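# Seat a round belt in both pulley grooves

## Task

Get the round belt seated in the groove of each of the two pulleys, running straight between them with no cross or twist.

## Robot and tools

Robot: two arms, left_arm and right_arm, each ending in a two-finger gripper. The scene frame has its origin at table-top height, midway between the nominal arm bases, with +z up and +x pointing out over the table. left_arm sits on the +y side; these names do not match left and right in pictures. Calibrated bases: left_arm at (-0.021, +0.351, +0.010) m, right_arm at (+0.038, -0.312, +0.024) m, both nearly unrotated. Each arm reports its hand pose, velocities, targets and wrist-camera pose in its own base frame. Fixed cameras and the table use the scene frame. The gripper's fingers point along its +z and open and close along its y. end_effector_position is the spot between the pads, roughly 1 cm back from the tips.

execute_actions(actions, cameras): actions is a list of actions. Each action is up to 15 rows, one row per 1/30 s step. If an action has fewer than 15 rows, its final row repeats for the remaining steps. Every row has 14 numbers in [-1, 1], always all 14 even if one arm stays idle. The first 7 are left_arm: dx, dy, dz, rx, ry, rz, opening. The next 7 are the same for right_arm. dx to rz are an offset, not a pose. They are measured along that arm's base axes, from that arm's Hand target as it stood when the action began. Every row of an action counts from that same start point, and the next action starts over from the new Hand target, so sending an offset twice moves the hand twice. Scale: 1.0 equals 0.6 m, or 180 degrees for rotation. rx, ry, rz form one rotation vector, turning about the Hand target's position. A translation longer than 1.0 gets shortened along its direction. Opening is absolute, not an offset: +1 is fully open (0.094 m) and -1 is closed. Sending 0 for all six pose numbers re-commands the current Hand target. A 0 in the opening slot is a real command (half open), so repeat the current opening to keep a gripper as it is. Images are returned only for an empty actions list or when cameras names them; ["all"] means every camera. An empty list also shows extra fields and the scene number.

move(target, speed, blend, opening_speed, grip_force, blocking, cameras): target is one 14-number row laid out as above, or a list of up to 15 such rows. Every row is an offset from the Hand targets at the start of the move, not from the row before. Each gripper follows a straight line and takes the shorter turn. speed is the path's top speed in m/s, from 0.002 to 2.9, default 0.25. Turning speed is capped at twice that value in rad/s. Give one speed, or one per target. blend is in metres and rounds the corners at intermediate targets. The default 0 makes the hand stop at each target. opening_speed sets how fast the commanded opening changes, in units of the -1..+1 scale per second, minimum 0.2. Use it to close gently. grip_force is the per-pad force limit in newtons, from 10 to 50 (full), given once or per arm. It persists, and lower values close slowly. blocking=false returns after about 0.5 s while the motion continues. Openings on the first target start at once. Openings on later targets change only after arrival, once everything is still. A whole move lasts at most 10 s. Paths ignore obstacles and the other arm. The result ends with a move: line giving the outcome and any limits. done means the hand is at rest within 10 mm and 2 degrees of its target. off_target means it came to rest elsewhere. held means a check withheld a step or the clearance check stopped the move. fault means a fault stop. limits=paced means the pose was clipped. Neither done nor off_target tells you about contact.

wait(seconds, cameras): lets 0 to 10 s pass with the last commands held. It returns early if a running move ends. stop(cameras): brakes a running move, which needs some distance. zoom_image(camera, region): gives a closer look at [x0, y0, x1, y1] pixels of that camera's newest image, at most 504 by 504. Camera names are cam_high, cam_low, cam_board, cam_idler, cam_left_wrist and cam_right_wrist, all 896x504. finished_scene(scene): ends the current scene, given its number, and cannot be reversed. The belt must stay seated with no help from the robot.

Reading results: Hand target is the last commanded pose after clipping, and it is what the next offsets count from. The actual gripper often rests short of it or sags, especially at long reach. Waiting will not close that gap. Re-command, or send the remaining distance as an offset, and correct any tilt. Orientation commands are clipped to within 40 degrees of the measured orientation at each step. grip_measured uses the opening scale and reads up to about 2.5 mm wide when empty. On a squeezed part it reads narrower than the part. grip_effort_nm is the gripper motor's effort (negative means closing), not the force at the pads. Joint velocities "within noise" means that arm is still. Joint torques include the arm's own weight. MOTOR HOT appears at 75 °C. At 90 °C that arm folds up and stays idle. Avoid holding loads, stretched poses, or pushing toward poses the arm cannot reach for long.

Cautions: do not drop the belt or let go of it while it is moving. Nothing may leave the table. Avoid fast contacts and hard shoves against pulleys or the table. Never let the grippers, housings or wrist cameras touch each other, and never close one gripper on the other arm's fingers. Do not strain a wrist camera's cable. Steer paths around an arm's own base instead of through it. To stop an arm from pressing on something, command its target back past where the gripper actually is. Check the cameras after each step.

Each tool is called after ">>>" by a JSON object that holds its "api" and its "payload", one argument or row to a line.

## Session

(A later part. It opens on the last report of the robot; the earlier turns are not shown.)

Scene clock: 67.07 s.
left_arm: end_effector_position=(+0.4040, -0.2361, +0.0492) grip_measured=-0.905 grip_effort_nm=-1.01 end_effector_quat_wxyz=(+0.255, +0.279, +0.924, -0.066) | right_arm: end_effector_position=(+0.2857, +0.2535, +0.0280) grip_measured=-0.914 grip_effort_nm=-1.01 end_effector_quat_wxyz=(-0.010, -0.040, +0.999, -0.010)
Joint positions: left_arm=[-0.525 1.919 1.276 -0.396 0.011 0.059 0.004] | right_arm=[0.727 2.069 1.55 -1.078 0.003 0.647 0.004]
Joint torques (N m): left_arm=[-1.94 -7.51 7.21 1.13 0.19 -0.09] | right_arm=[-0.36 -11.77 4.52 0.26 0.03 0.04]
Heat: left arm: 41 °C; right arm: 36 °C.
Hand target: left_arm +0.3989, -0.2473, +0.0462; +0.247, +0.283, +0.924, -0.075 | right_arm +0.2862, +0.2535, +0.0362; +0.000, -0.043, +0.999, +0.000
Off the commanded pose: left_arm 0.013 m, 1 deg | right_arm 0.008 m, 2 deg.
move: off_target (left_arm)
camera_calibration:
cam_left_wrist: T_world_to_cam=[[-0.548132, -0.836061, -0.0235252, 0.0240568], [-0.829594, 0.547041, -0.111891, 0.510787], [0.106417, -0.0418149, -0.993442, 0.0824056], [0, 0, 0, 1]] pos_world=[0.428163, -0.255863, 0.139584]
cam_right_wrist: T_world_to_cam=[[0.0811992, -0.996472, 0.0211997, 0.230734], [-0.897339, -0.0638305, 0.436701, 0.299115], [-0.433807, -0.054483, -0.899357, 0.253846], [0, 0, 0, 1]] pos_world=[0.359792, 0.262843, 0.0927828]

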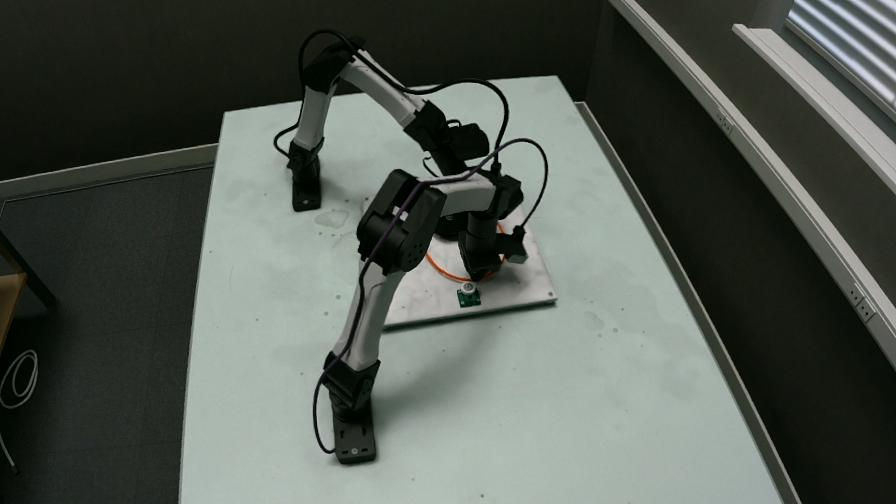

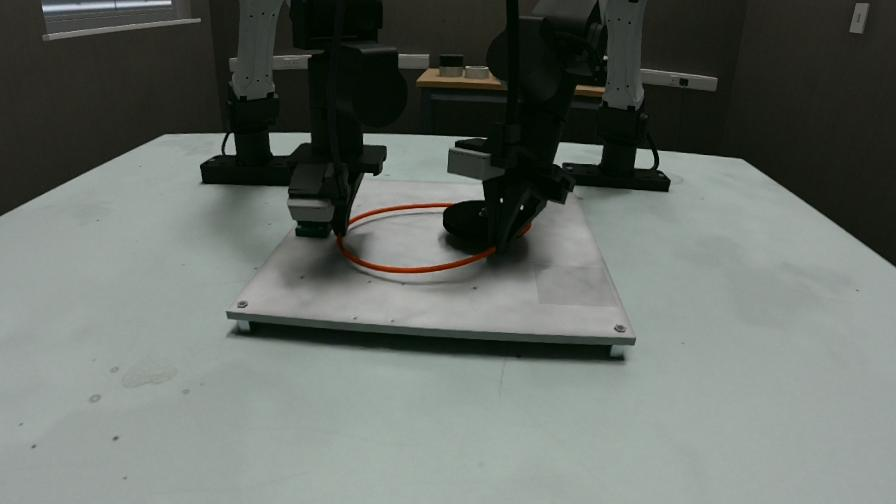

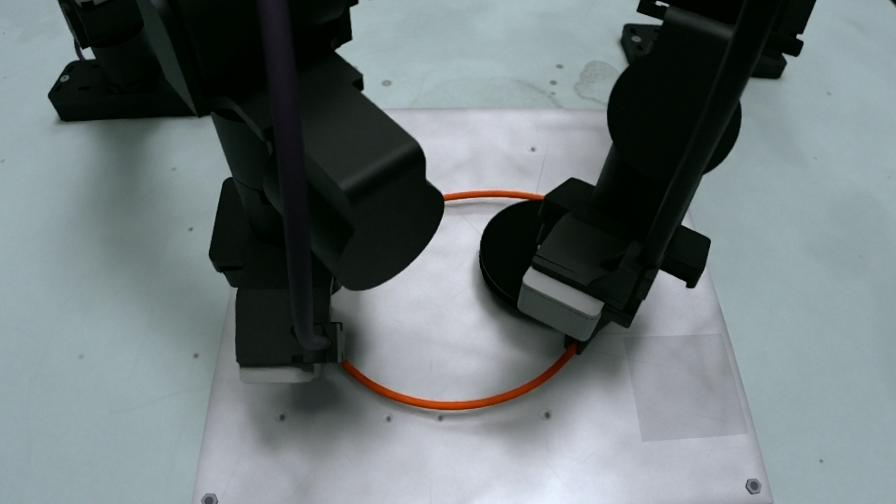

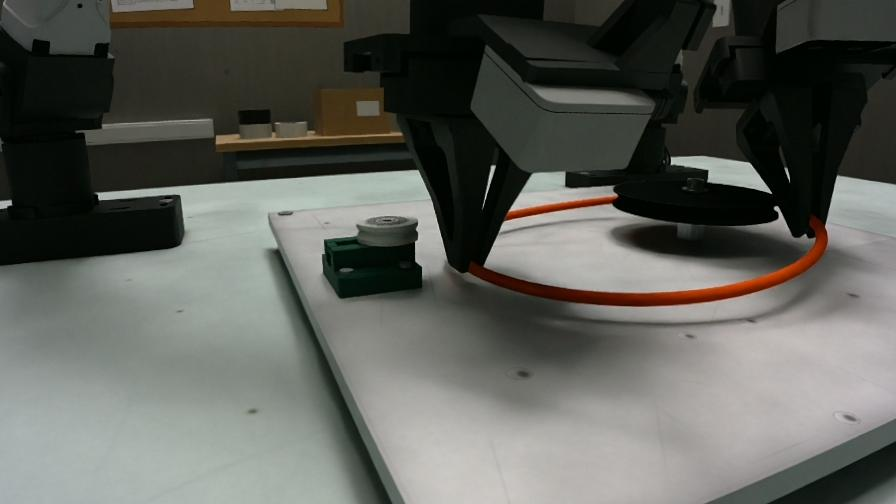

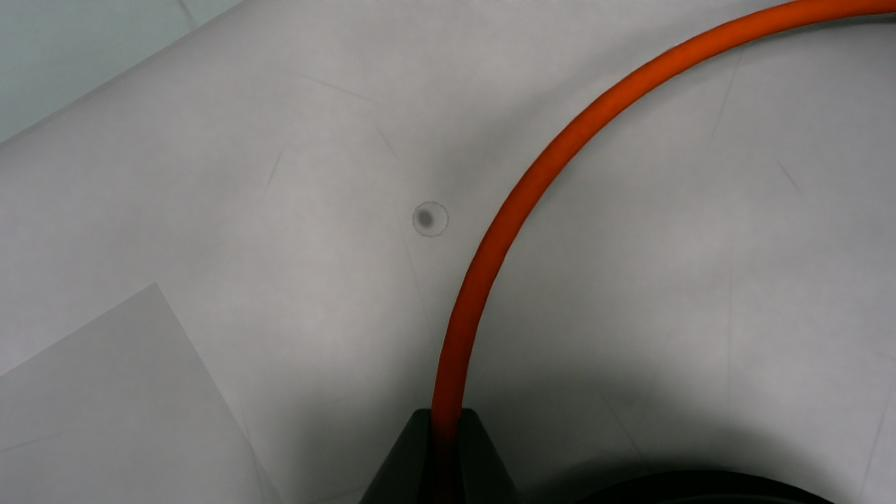

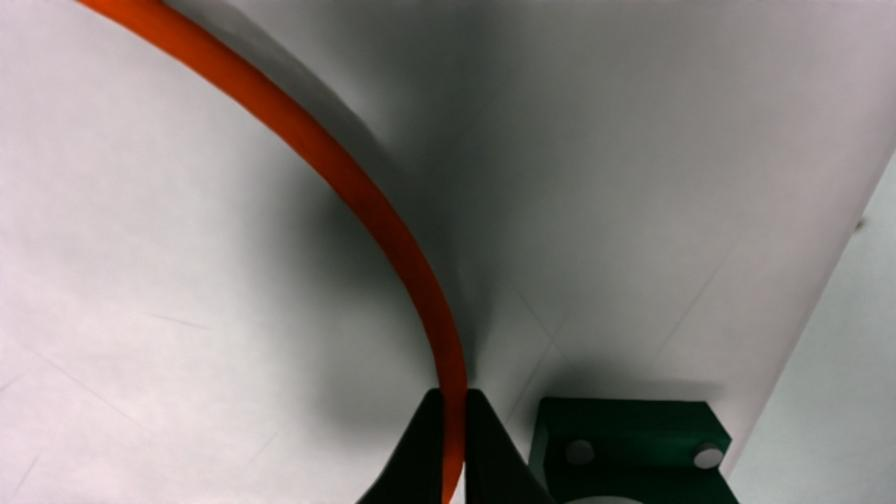

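>>> {"api": "move", "payload": {
  "target": [
    [-0.018,-0.04,-0.01,0,0,0,-0.98,0,0,0.05,0,0,0,-0.98],
    [-0.018,-0.04,-0.01,0,0,0,-0.98,-0.025,-0.055,0.05,0,0,0,-0.98]
  ],
  "speed": 0.1,
  "cameras": ["all"]
}}

Scene clock: 69.63 s.
left_arm: end_effector_position=(+0.4068, -0.2555, +0.0499) grip_measured=-0.905 grip_effort_nm=-1.01 end_effector_quat_wxyz=(+0.281, +0.269, +0.919, -0.057) | right_arm: end_effector_position=(+0.2721, +0.2309, +0.0609) grip_measured=-0.914 grip_effort_nm=-1.01 end_effector_quat_wxyz=(-0.004, -0.043, +0.999, +0.007)
Joint positions: left_arm=[-0.58 1.936 1.276 -0.331 -0.052 0.005 0.004] | right_arm=[0.696 1.917 1.466 -1.117 -0.016 0.609 0.004]
Joint torques (N m): left_arm=[-3.1 -7.36 7.64 0.73 0.47 -0.15] | right_arm=[-1.33 -10.33 4.44 0.17 0.23 -0.01]
Heat: left arm: 41 °C; right arm: 37 °C.
Hand target: left_arm +0.3880, -0.2714, +0.0402; +0.247, +0.283, +0.924, -0.075 | right_arm +0.2711, +0.2205, +0.0661; -0.001, -0.043, +0.999, +0.000
Off the commanded pose: left_arm 0.026 m, 5 deg | right_arm 0.012 m, 1 deg.
move: off_target (left_arm, right_arm)
camera_calibration:
cam_left_wrist: T_world_to_cam=[[-0.525902, -0.849114, -0.0493176, -0.00164829], [-0.835135, 0.526492, -0.159236, 0.52323], [0.161175, -0.0425557, -0.986008, 0.0592064], [0, 0, 0, 1]] pos_world=[0.426558, -0.274357, 0.141614]
cam_right_wrist: T_world_to_cam=[[0.0874017, -0.996109, -0.0113244, 0.208815], [-0.901292, -0.083914, 0.425007, 0.277522], [-0.424303, -0.0269397, -0.905119, 0.267716], [0, 0, 0, 1]] pos_world=[0.345471, 0.238502, 0.126731]

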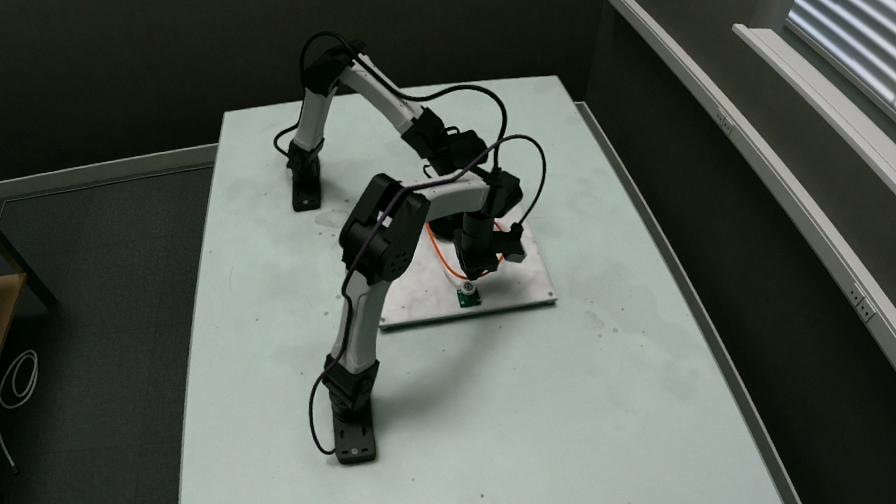

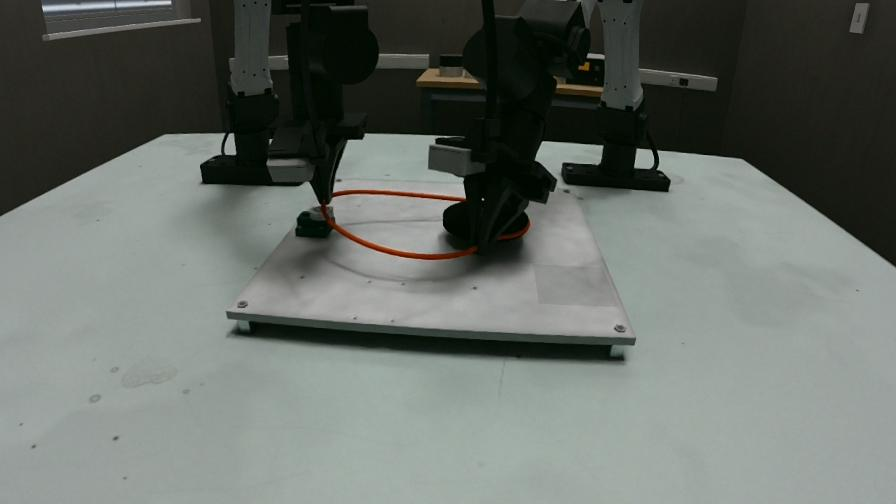

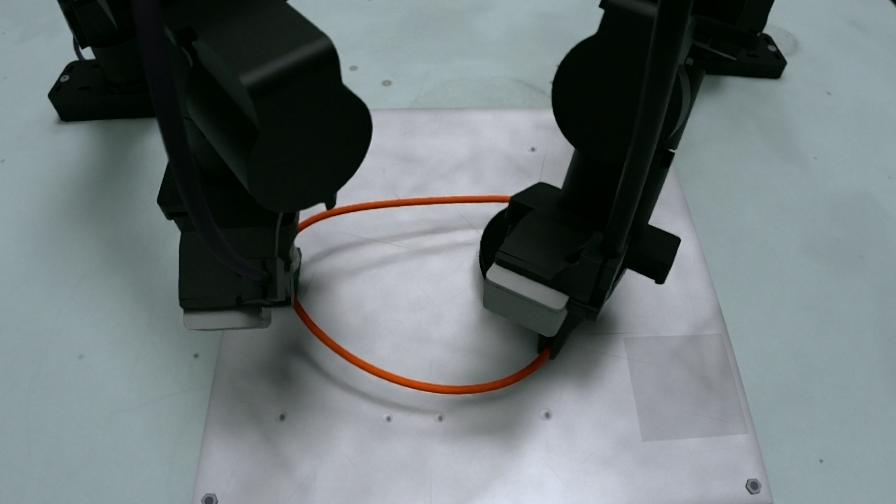

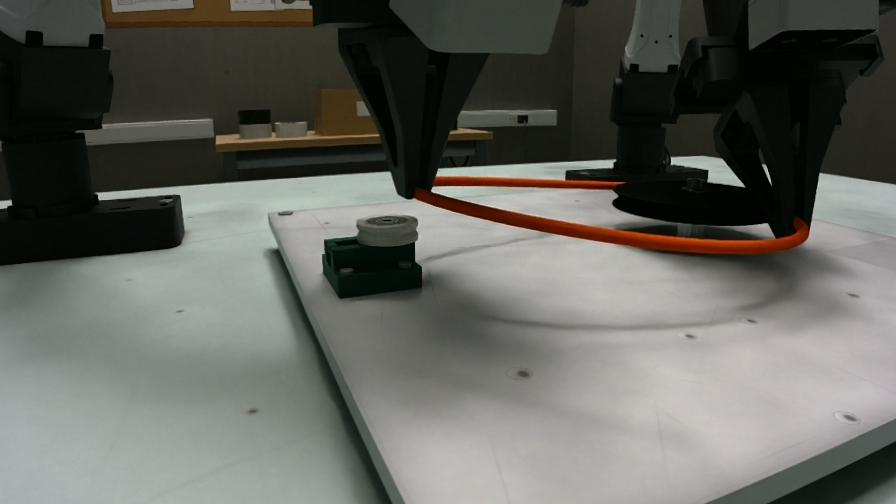

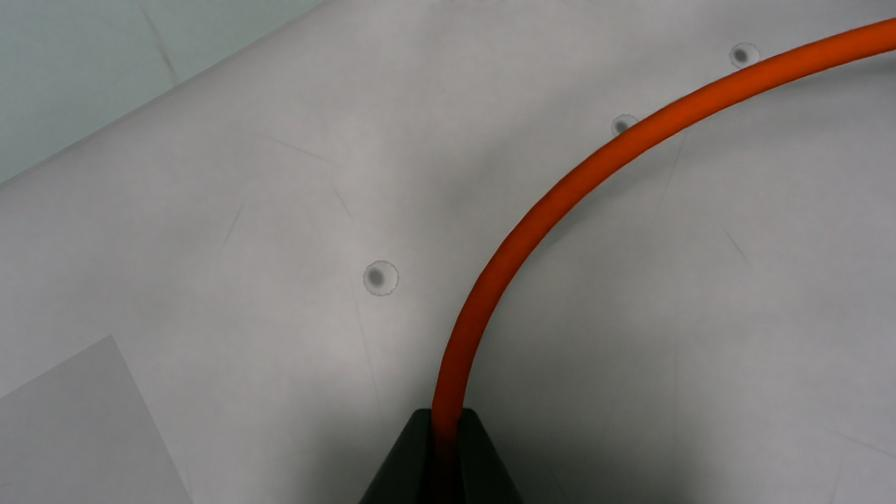

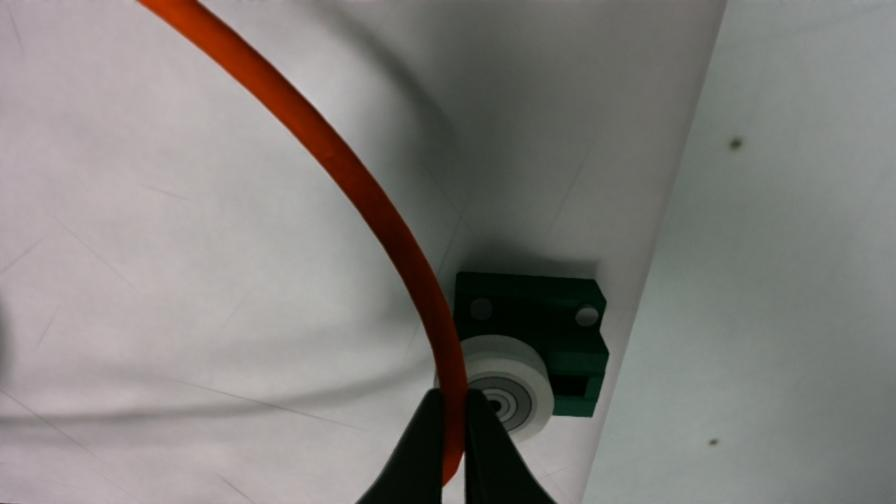

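>>> {"api": "zoom_image", "payload": {
  "camera": "cam_low",
  "region": [300, 160, 580, 290]
}}

>>> {"api": "zoom_image", "payload": {
  "camera": "cam_idler",
  "region": [560, 150, 840, 280]
}}

Scaled by 1.800 from the camera's 896x504 image, which has a finer 1280x720 frame.

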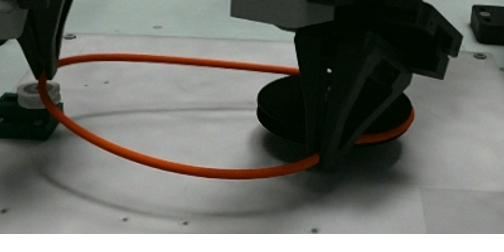

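Scaled by 1.800 from the camera's 896x504 image, which has a finer 1280x720 frame.

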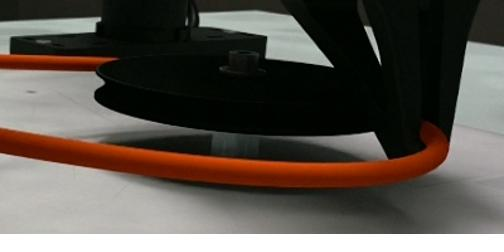

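>>> {"api": "move", "payload": {
  "target": [
    [0.028,0.028,0.03,0,0,0,-0.98,0,0,0,0,0,0,-0.98],
    [0.028,0.028,0.03,0,0,0,-0.6,0,0,0,0,0,0,-0.98],
    [0.028,0.028,0.16,0,0,0,-0.6,0,0,0,0,0,0,-0.98],
    [0,0.25,0.2,0,0,0,-0.6,0,0,0,0,0,0,-0.98]
  ],
  "speed": 0.12,
  "cameras": ["all"]
}}

>>> {"api": "zoom_image", "payload": {
  "camera": "cam_low",
  "region": [300, 160, 580, 290]
}}

>>> {"api": "zoom_image", "payload": {
  "camera": "cam_idler",
  "region": [560, 150, 840, 280]
}}

Scene clock: 75.90 s.
left_arm: end_effector_position=(+0.3918, -0.1208, +0.1508) grip_measured=-0.602 grip_effort_nm=0.14 end_effector_quat_wxyz=(+0.235, +0.276, +0.929, -0.070) | right_arm: end_effector_position=(+0.2731, +0.2299, +0.0609) grip_measured=-0.914 grip_effort_nm=-1.01 end_effector_quat_wxyz=(-0.004, -0.044, +0.999, +0.007)
Joint positions: left_arm=[-0.23 1.668 1.402 -0.836 0.163 0.309 0.019] | right_arm=[0.692 1.917 1.466 -1.117 -0.016 0.604 0.004]
Joint torques (N m): left_arm=[0.43 -9.74 5.59 1.12 0.31 0.27] | right_arm=[-0.98 -10.41 4.7 0.16 0.24 0.01]
Heat: left arm: 41 °C; right arm: 38 °C.
Hand target: left_arm +0.3880, -0.1214, +0.1602; +0.247, +0.283, +0.924, -0.075 | right_arm +0.2712, +0.2205, +0.0661; -0.001, -0.043, +0.999, +0.000
Off the commanded pose: left_arm 0.010 m, 2 deg | right_arm 0.011 m, 1 deg.
move: off_target (right_arm); target 2's new opening was sent with left_arm's hand 0.014 m and 3 deg from that target
camera_calibration:
cam_left_wrist: T_world_to_cam=[[-0.545785, -0.837922, -0.00230621, 0.111814], [-0.835448, 0.544381, -0.0753446, 0.445373], [0.0643884, -0.0391952, -0.997155, 0.206738], [0, 0, 0, 1]] pos_world=[0.4198, -0.140658, 0.239964]
cam_right_wrist: T_world_to_cam=[[0.0892942, -0.995938, -0.0115495, 0.207275], [-0.90125, -0.08573, 0.424734, 0.278673], [-0.423999, -0.0275173, -0.905244, 0.268214], [0, 0, 0, 1]] pos_world=[0.346368, 0.237704, 0.126831]

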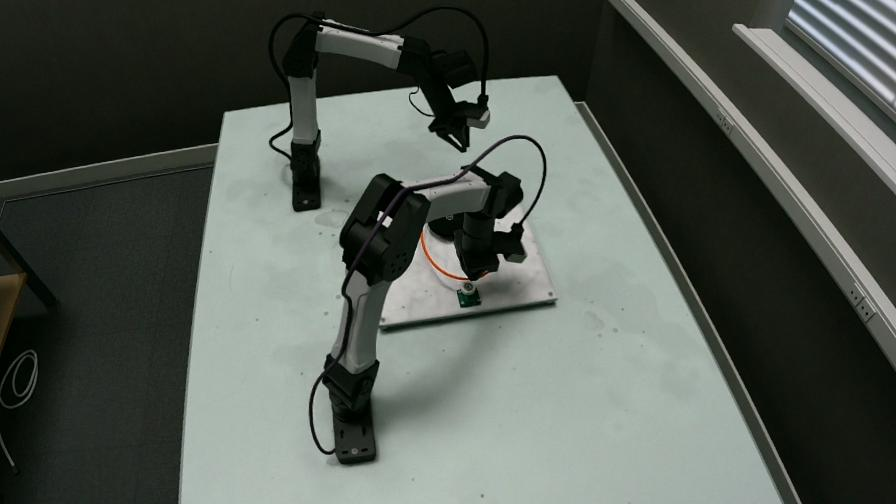

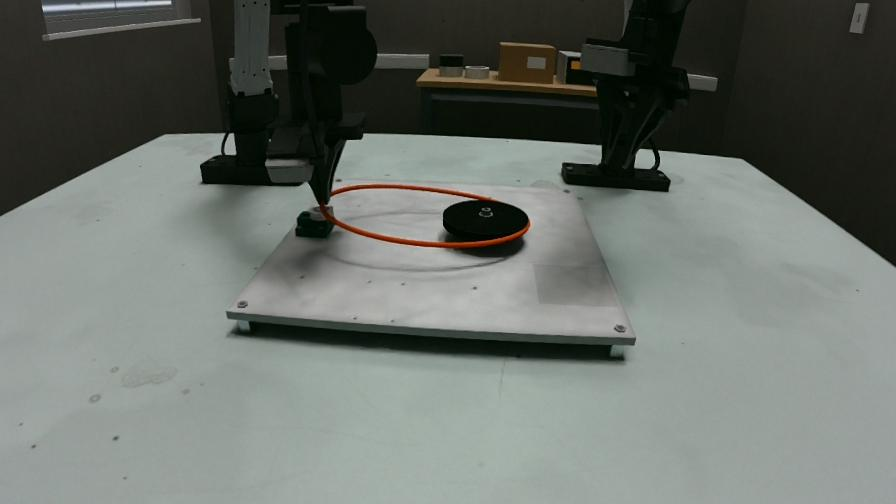

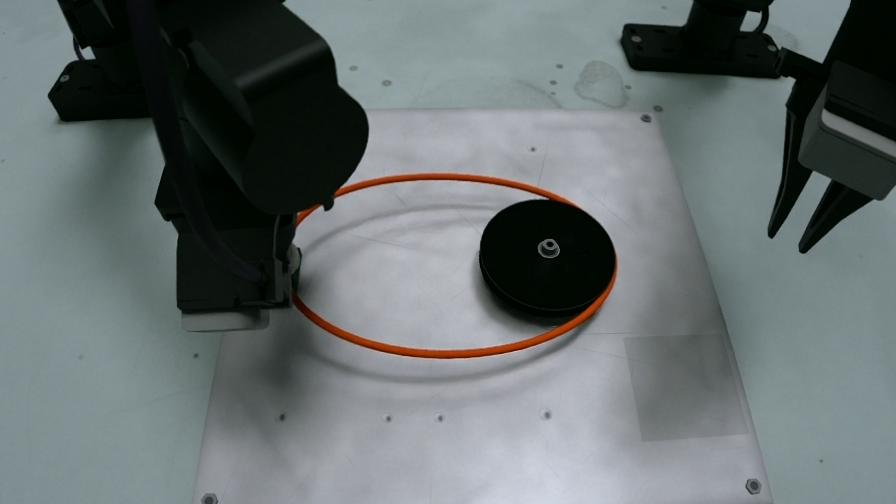

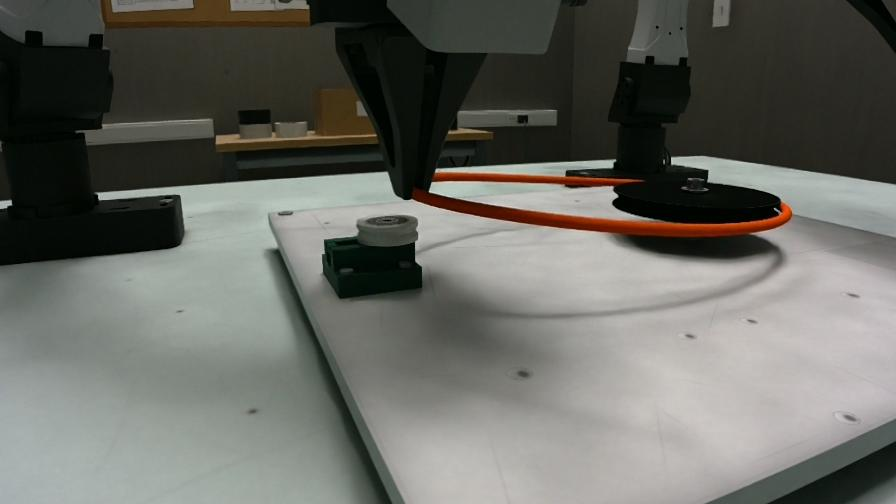

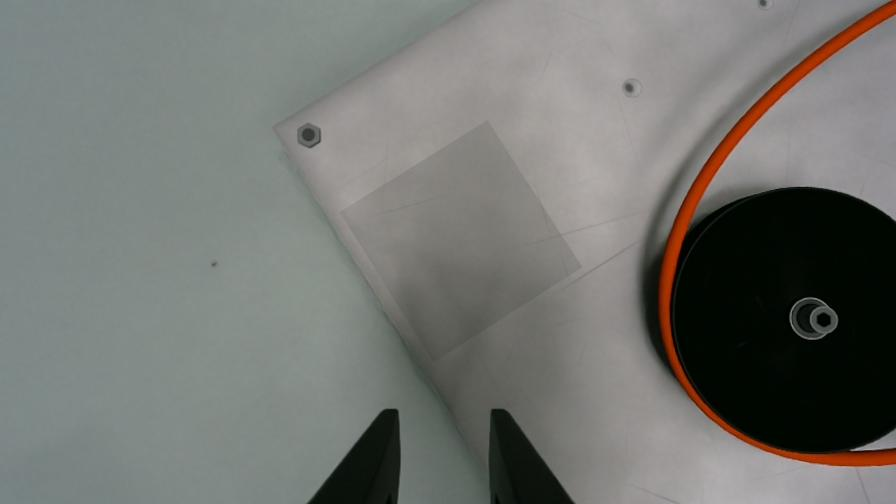

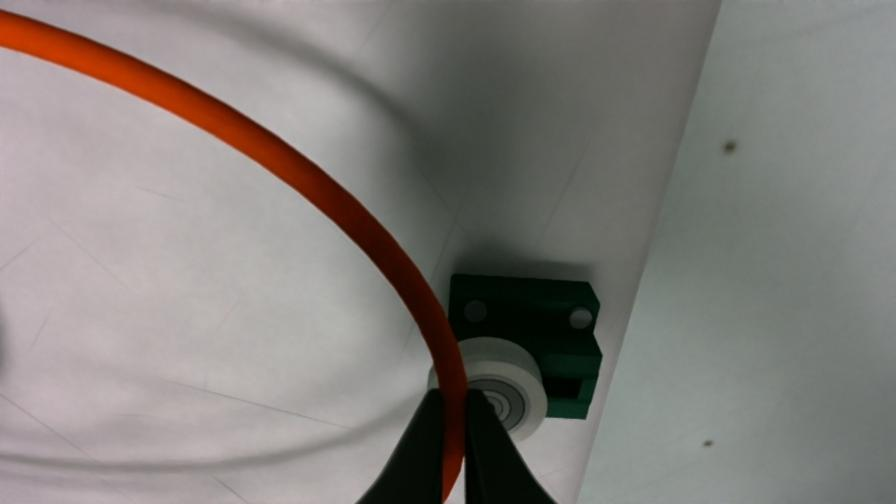

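Scaled by 1.800 from the camera's 896x504 image, which has a finer 1280x720 frame.

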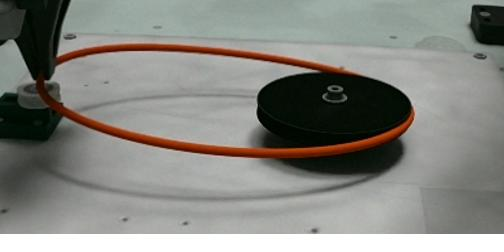

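Scaled by 1.800 from the camera's 896x504 image, which has a finer 1280x720 frame.

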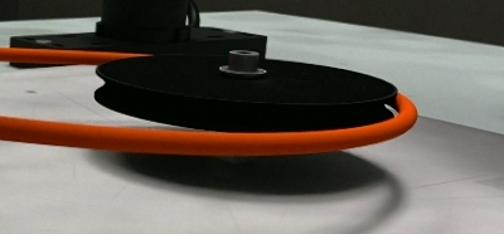

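>>> {"api": "move", "payload": {
  "target": [0,0,0,0,0,0,-0.6,-0.018,-0.076,0,0,0,0,-0.98],
  "speed": 0.08,
  "cameras": ["cam_low","cam_board","cam_idler","cam_left_wrist","cam_right_wrist"]
}}

Scene clock: 77.87 s.
left_arm: end_effector_position=(+0.3917, -0.1208, +0.1507) grip_measured=-0.602 grip_effort_nm=0.14 end_effector_quat_wxyz=(+0.235, +0.277, +0.929, -0.070) | right_arm: end_effector_position=(+0.2637, +0.1999, +0.0634) grip_measured=-0.914 grip_effort_nm=-1.01 end_effector_quat_wxyz=(+0.001, -0.052, +0.998, +0.035)
Joint positions: left_arm=[-0.23 1.668 1.402 -0.836 0.164 0.309 0.019] | right_arm=[0.618 1.785 1.302 -1.048 -0.058 0.515 0.004]
Joint torques (N m): left_arm=[0.44 -9.76 5.6 1.12 0.32 0.26] | right_arm=[-2.54 -9.29 4.6 -0.13 0.64 0.08]
Heat: left arm: 41 °C; right arm: 38 °C.
Hand target: left_arm +0.3880, -0.1213, +0.1602; +0.247, +0.283, +0.924, -0.075 | right_arm +0.2603, +0.1749, +0.0662; +0.000, -0.043, +0.999, +0.000
Off the commanded pose: left_arm 0.010 m, 2 deg | right_arm 0.025 m, 4 deg.
move: off_target (right_arm)
camera_calibration:
cam_left_wrist: T_world_to_cam=[[-0.546537, -0.837432, -0.00220042, 0.112118], [-0.834979, 0.545134, -0.0750889, 0.445137], [0.0640814, -0.0392016, -0.997174, 0.206877], [0, 0, 0, 1]] pos_world=[0.419699, -0.140658, 0.239964]
cam_right_wrist: T_world_to_cam=[[0.104841, -0.992221, -0.0671193, 0.1769], [-0.902687, -0.123268, 0.412263, 0.27534], [-0.41733, 0.0173656, -0.908589, 0.255053], [0, 0, 0, 1]] pos_world=[0.336441, 0.205036, 0.130099]
Images, in order (width x height): cam_low 896x504, cam_board 896x504, cam_idler 896x504, cam_left_wrist 896x504, cam_right_wrist 896x504.

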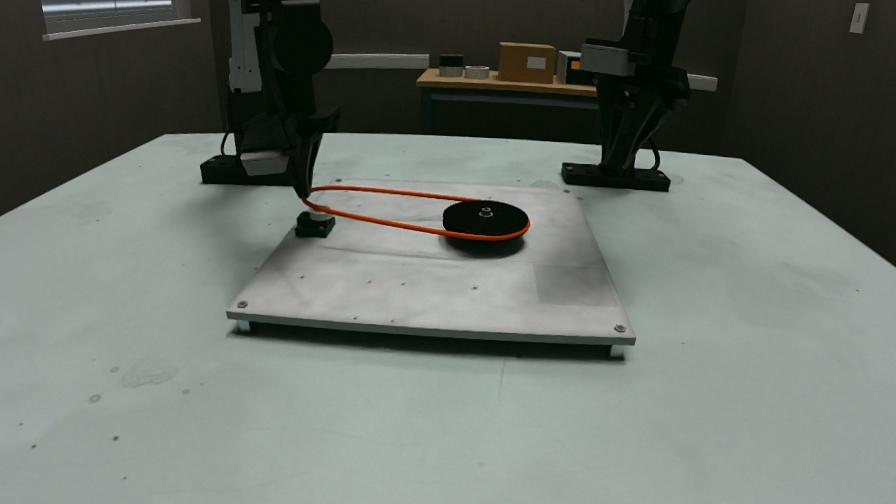

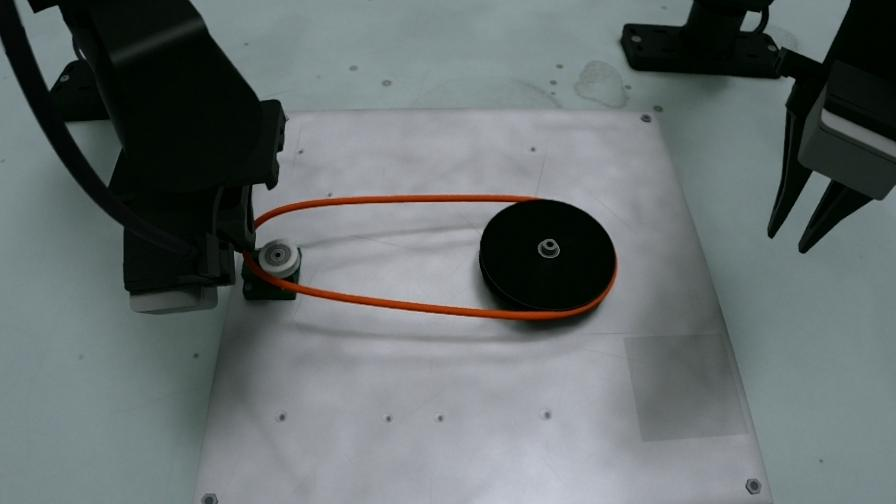

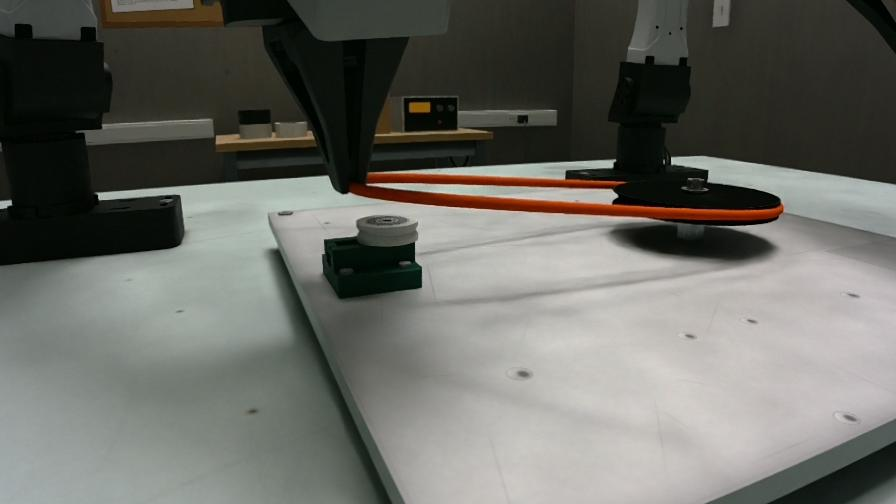

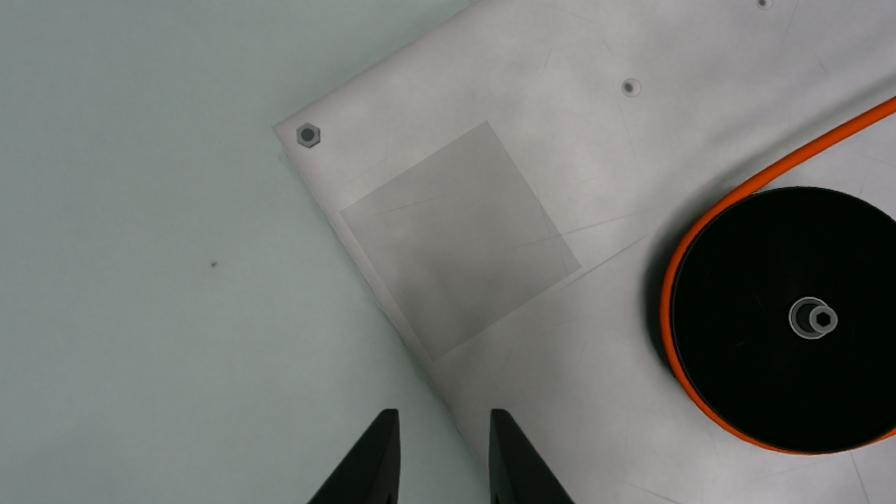

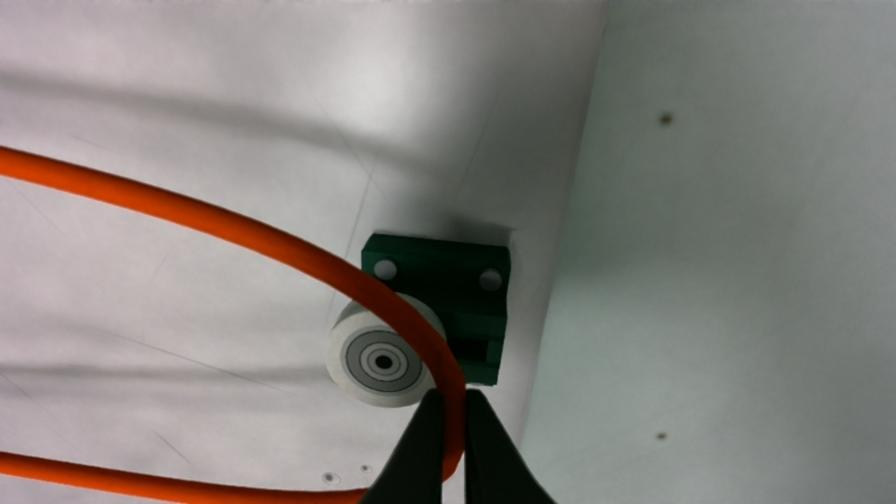

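>>> {"api": "move", "payload": {
  "target": [0,0,0,0,0,0,-0.6,0.0,-0.042,-0.008,0,0,0,-0.98],
  "speed": 0.08,
  "cameras": ["cam_board","cam_idler","cam_right_wrist"]
}}

Scene clock: 79.60 s.
left_arm: end_effector_position=(+0.3917, -0.1208, +0.1507) grip_measured=-0.602 grip_effort_nm=0.14 end_effector_quat_wxyz=(+0.235, +0.277, +0.929, -0.070) | right_arm: end_effector_position=(+0.2660, +0.1942, +0.0621) grip_measured=-0.914 grip_effort_nm=-1.01 end_effector_quat_wxyz=(+0.006, -0.062, +0.995, +0.072)
Joint positions: left_arm=[-0.23 1.668 1.402 -0.836 0.164 0.309 0.019] | right_arm=[0.567 1.743 1.239 -0.986 -0.121 0.448 0.004]
Joint torques (N m): left_arm=[0.46 -9.76 5.59 1.12 0.32 0.26] | right_arm=[-3.66 -8.87 3.84 -0.4 1.23 -0.02]
Heat: left arm: 41 °C; right arm: 38 °C.
Hand target: left_arm +0.3880, -0.1213, +0.1602; +0.247, +0.283, +0.924, -0.075 | right_arm +0.2605, +0.1497, +0.0615; +0.000, -0.043, +0.999, +0.000
Off the commanded pose: left_arm 0.010 m, 2 deg | right_arm 0.045 m, 9 deg.
move: off_target (right_arm)
camera_calibration:
cam_right_wrist: T_world_to_cam=[[0.125116, -0.98217, -0.140312, 0.168115], [-0.902583, -0.171396, 0.394928, 0.287638], [-0.411935, 0.077231, -0.907934, 0.241853], [0, 0, 0, 1]] pos_world=[0.338211, 0.195739, 0.129579]
Images, in order (width x height): cam_board 896x504, cam_idler 896x504, cam_right_wrist 896x504.

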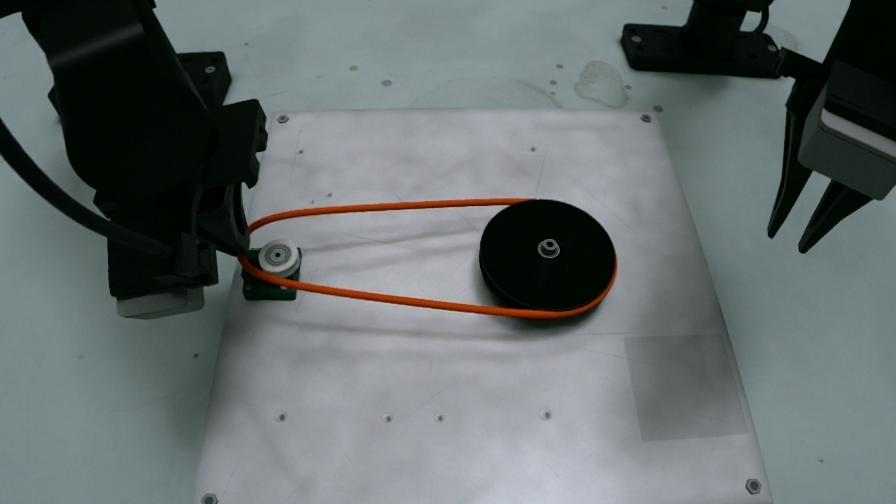

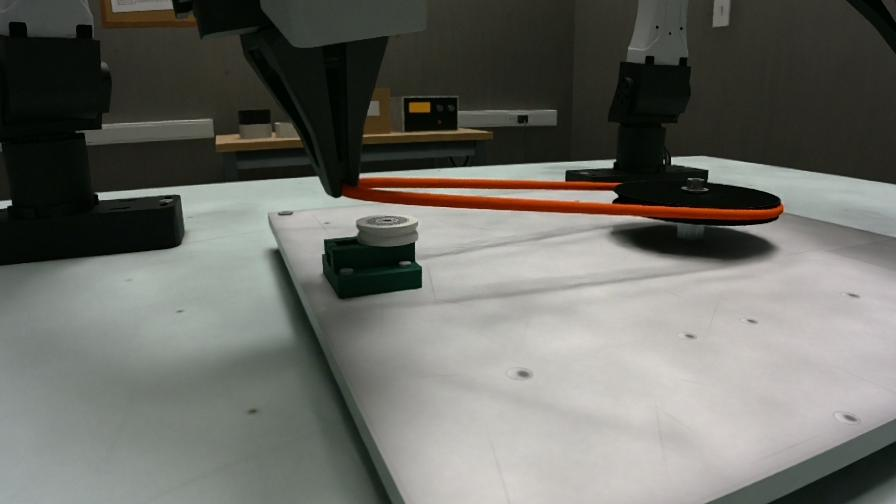

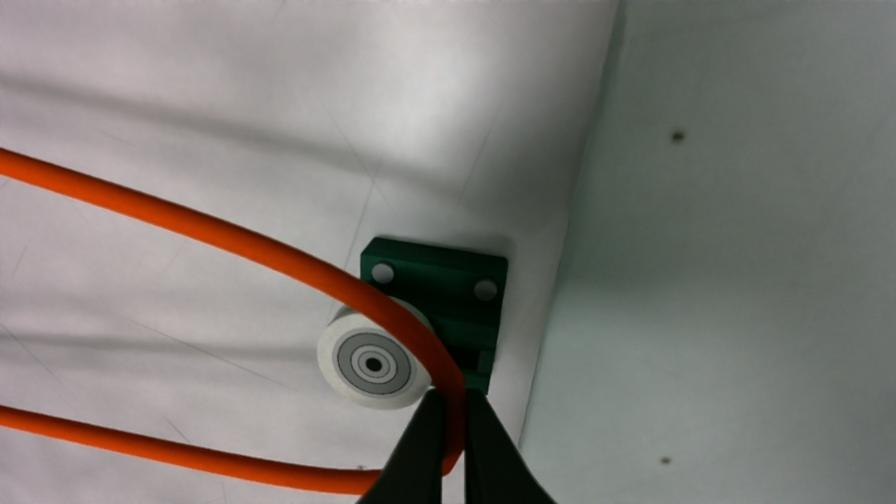

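>>> {"api": "move", "payload": {
  "target": [0,0,0,0,0,0,-0.6,0.03,-0.025,0,0,0,0,-0.98],
  "speed": 0.08,
  "cameras": ["cam_board","cam_idler","cam_right_wrist"]
}}

Scene clock: 81.67 s.
left_arm: end_effector_position=(+0.3917, -0.1208, +0.1507) grip_measured=-0.602 grip_effort_nm=0.14 end_effector_quat_wxyz=(+0.235, +0.277, +0.929, -0.070) | right_arm: end_effector_position=(+0.2740, +0.1913, +0.0642) grip_measured=-0.914 grip_effort_nm=-1.01 end_effector_quat_wxyz=(+0.004, -0.072, +0.992, +0.105)
Joint positions: left_arm=[-0.23 1.668 1.402 -0.836 0.164 0.309 0.019] | right_arm=[0.513 1.743 1.239 -0.97 -0.186 0.376 0.004]
Joint torques (N m): left_arm=[0.44 -9.76 5.59 1.12 0.32 0.26] | right_arm=[-5.11 -7.13 6.68 -0.67 1.78 -0.01]
Heat: left arm: 41 °C; right arm: 38 °C.
Hand target: left_arm +0.3880, -0.1213, +0.1602; +0.247, +0.283, +0.924, -0.075 | right_arm +0.2784, +0.1347, +0.0615; +0.000, -0.043, +0.999, +0.000
Off the commanded pose: left_arm 0.010 m, 2 deg | right_arm 0.057 m, 12 deg.
move: off_target (right_arm)
camera_calibration:
cam_right_wrist: T_world_to_cam=[[0.145378, -0.968047, -0.204328, 0.160393], [-0.895598, -0.216523, 0.388615, 0.300659], [-0.42044, 0.1265, -0.898459, 0.239631], [0, 0, 0, 1]] pos_world=[0.346702, 0.190055, 0.131231]
Images, in order (width x height): cam_board 896x504, cam_idler 896x504, cam_right_wrist 896x504.

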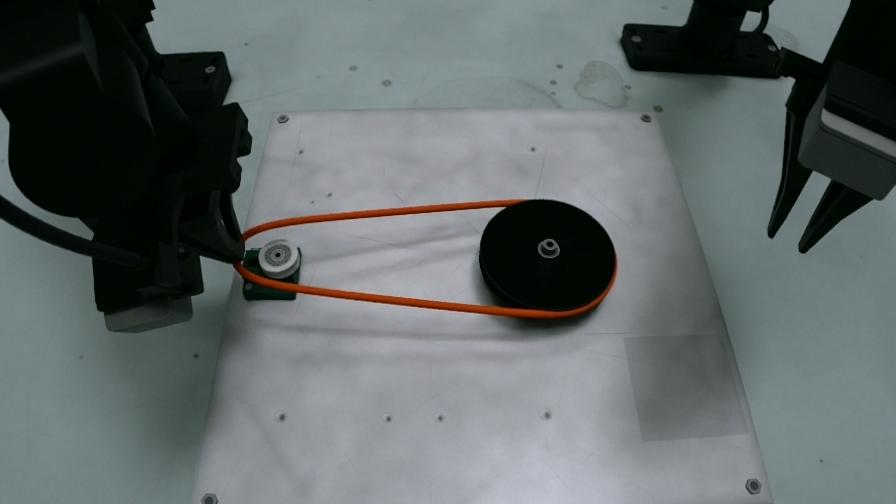

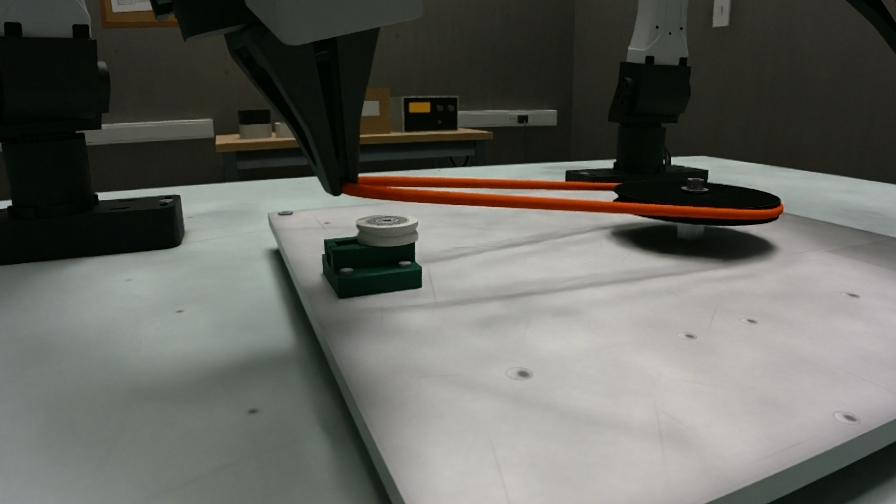

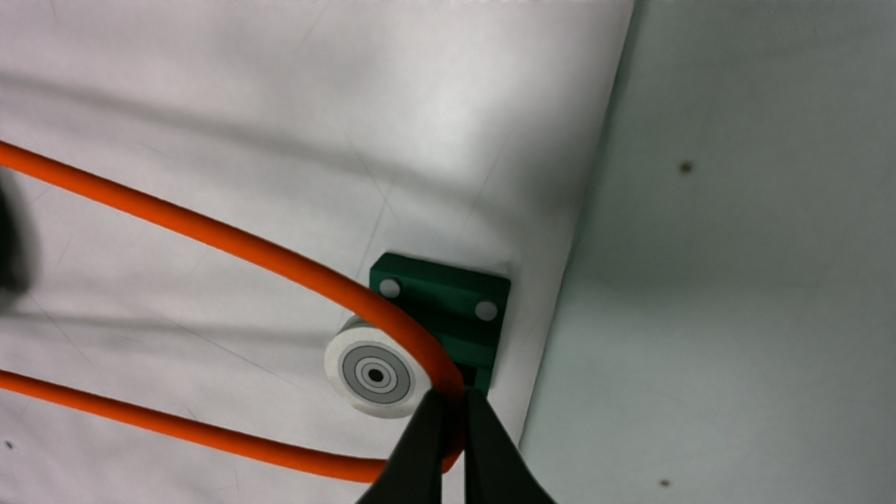

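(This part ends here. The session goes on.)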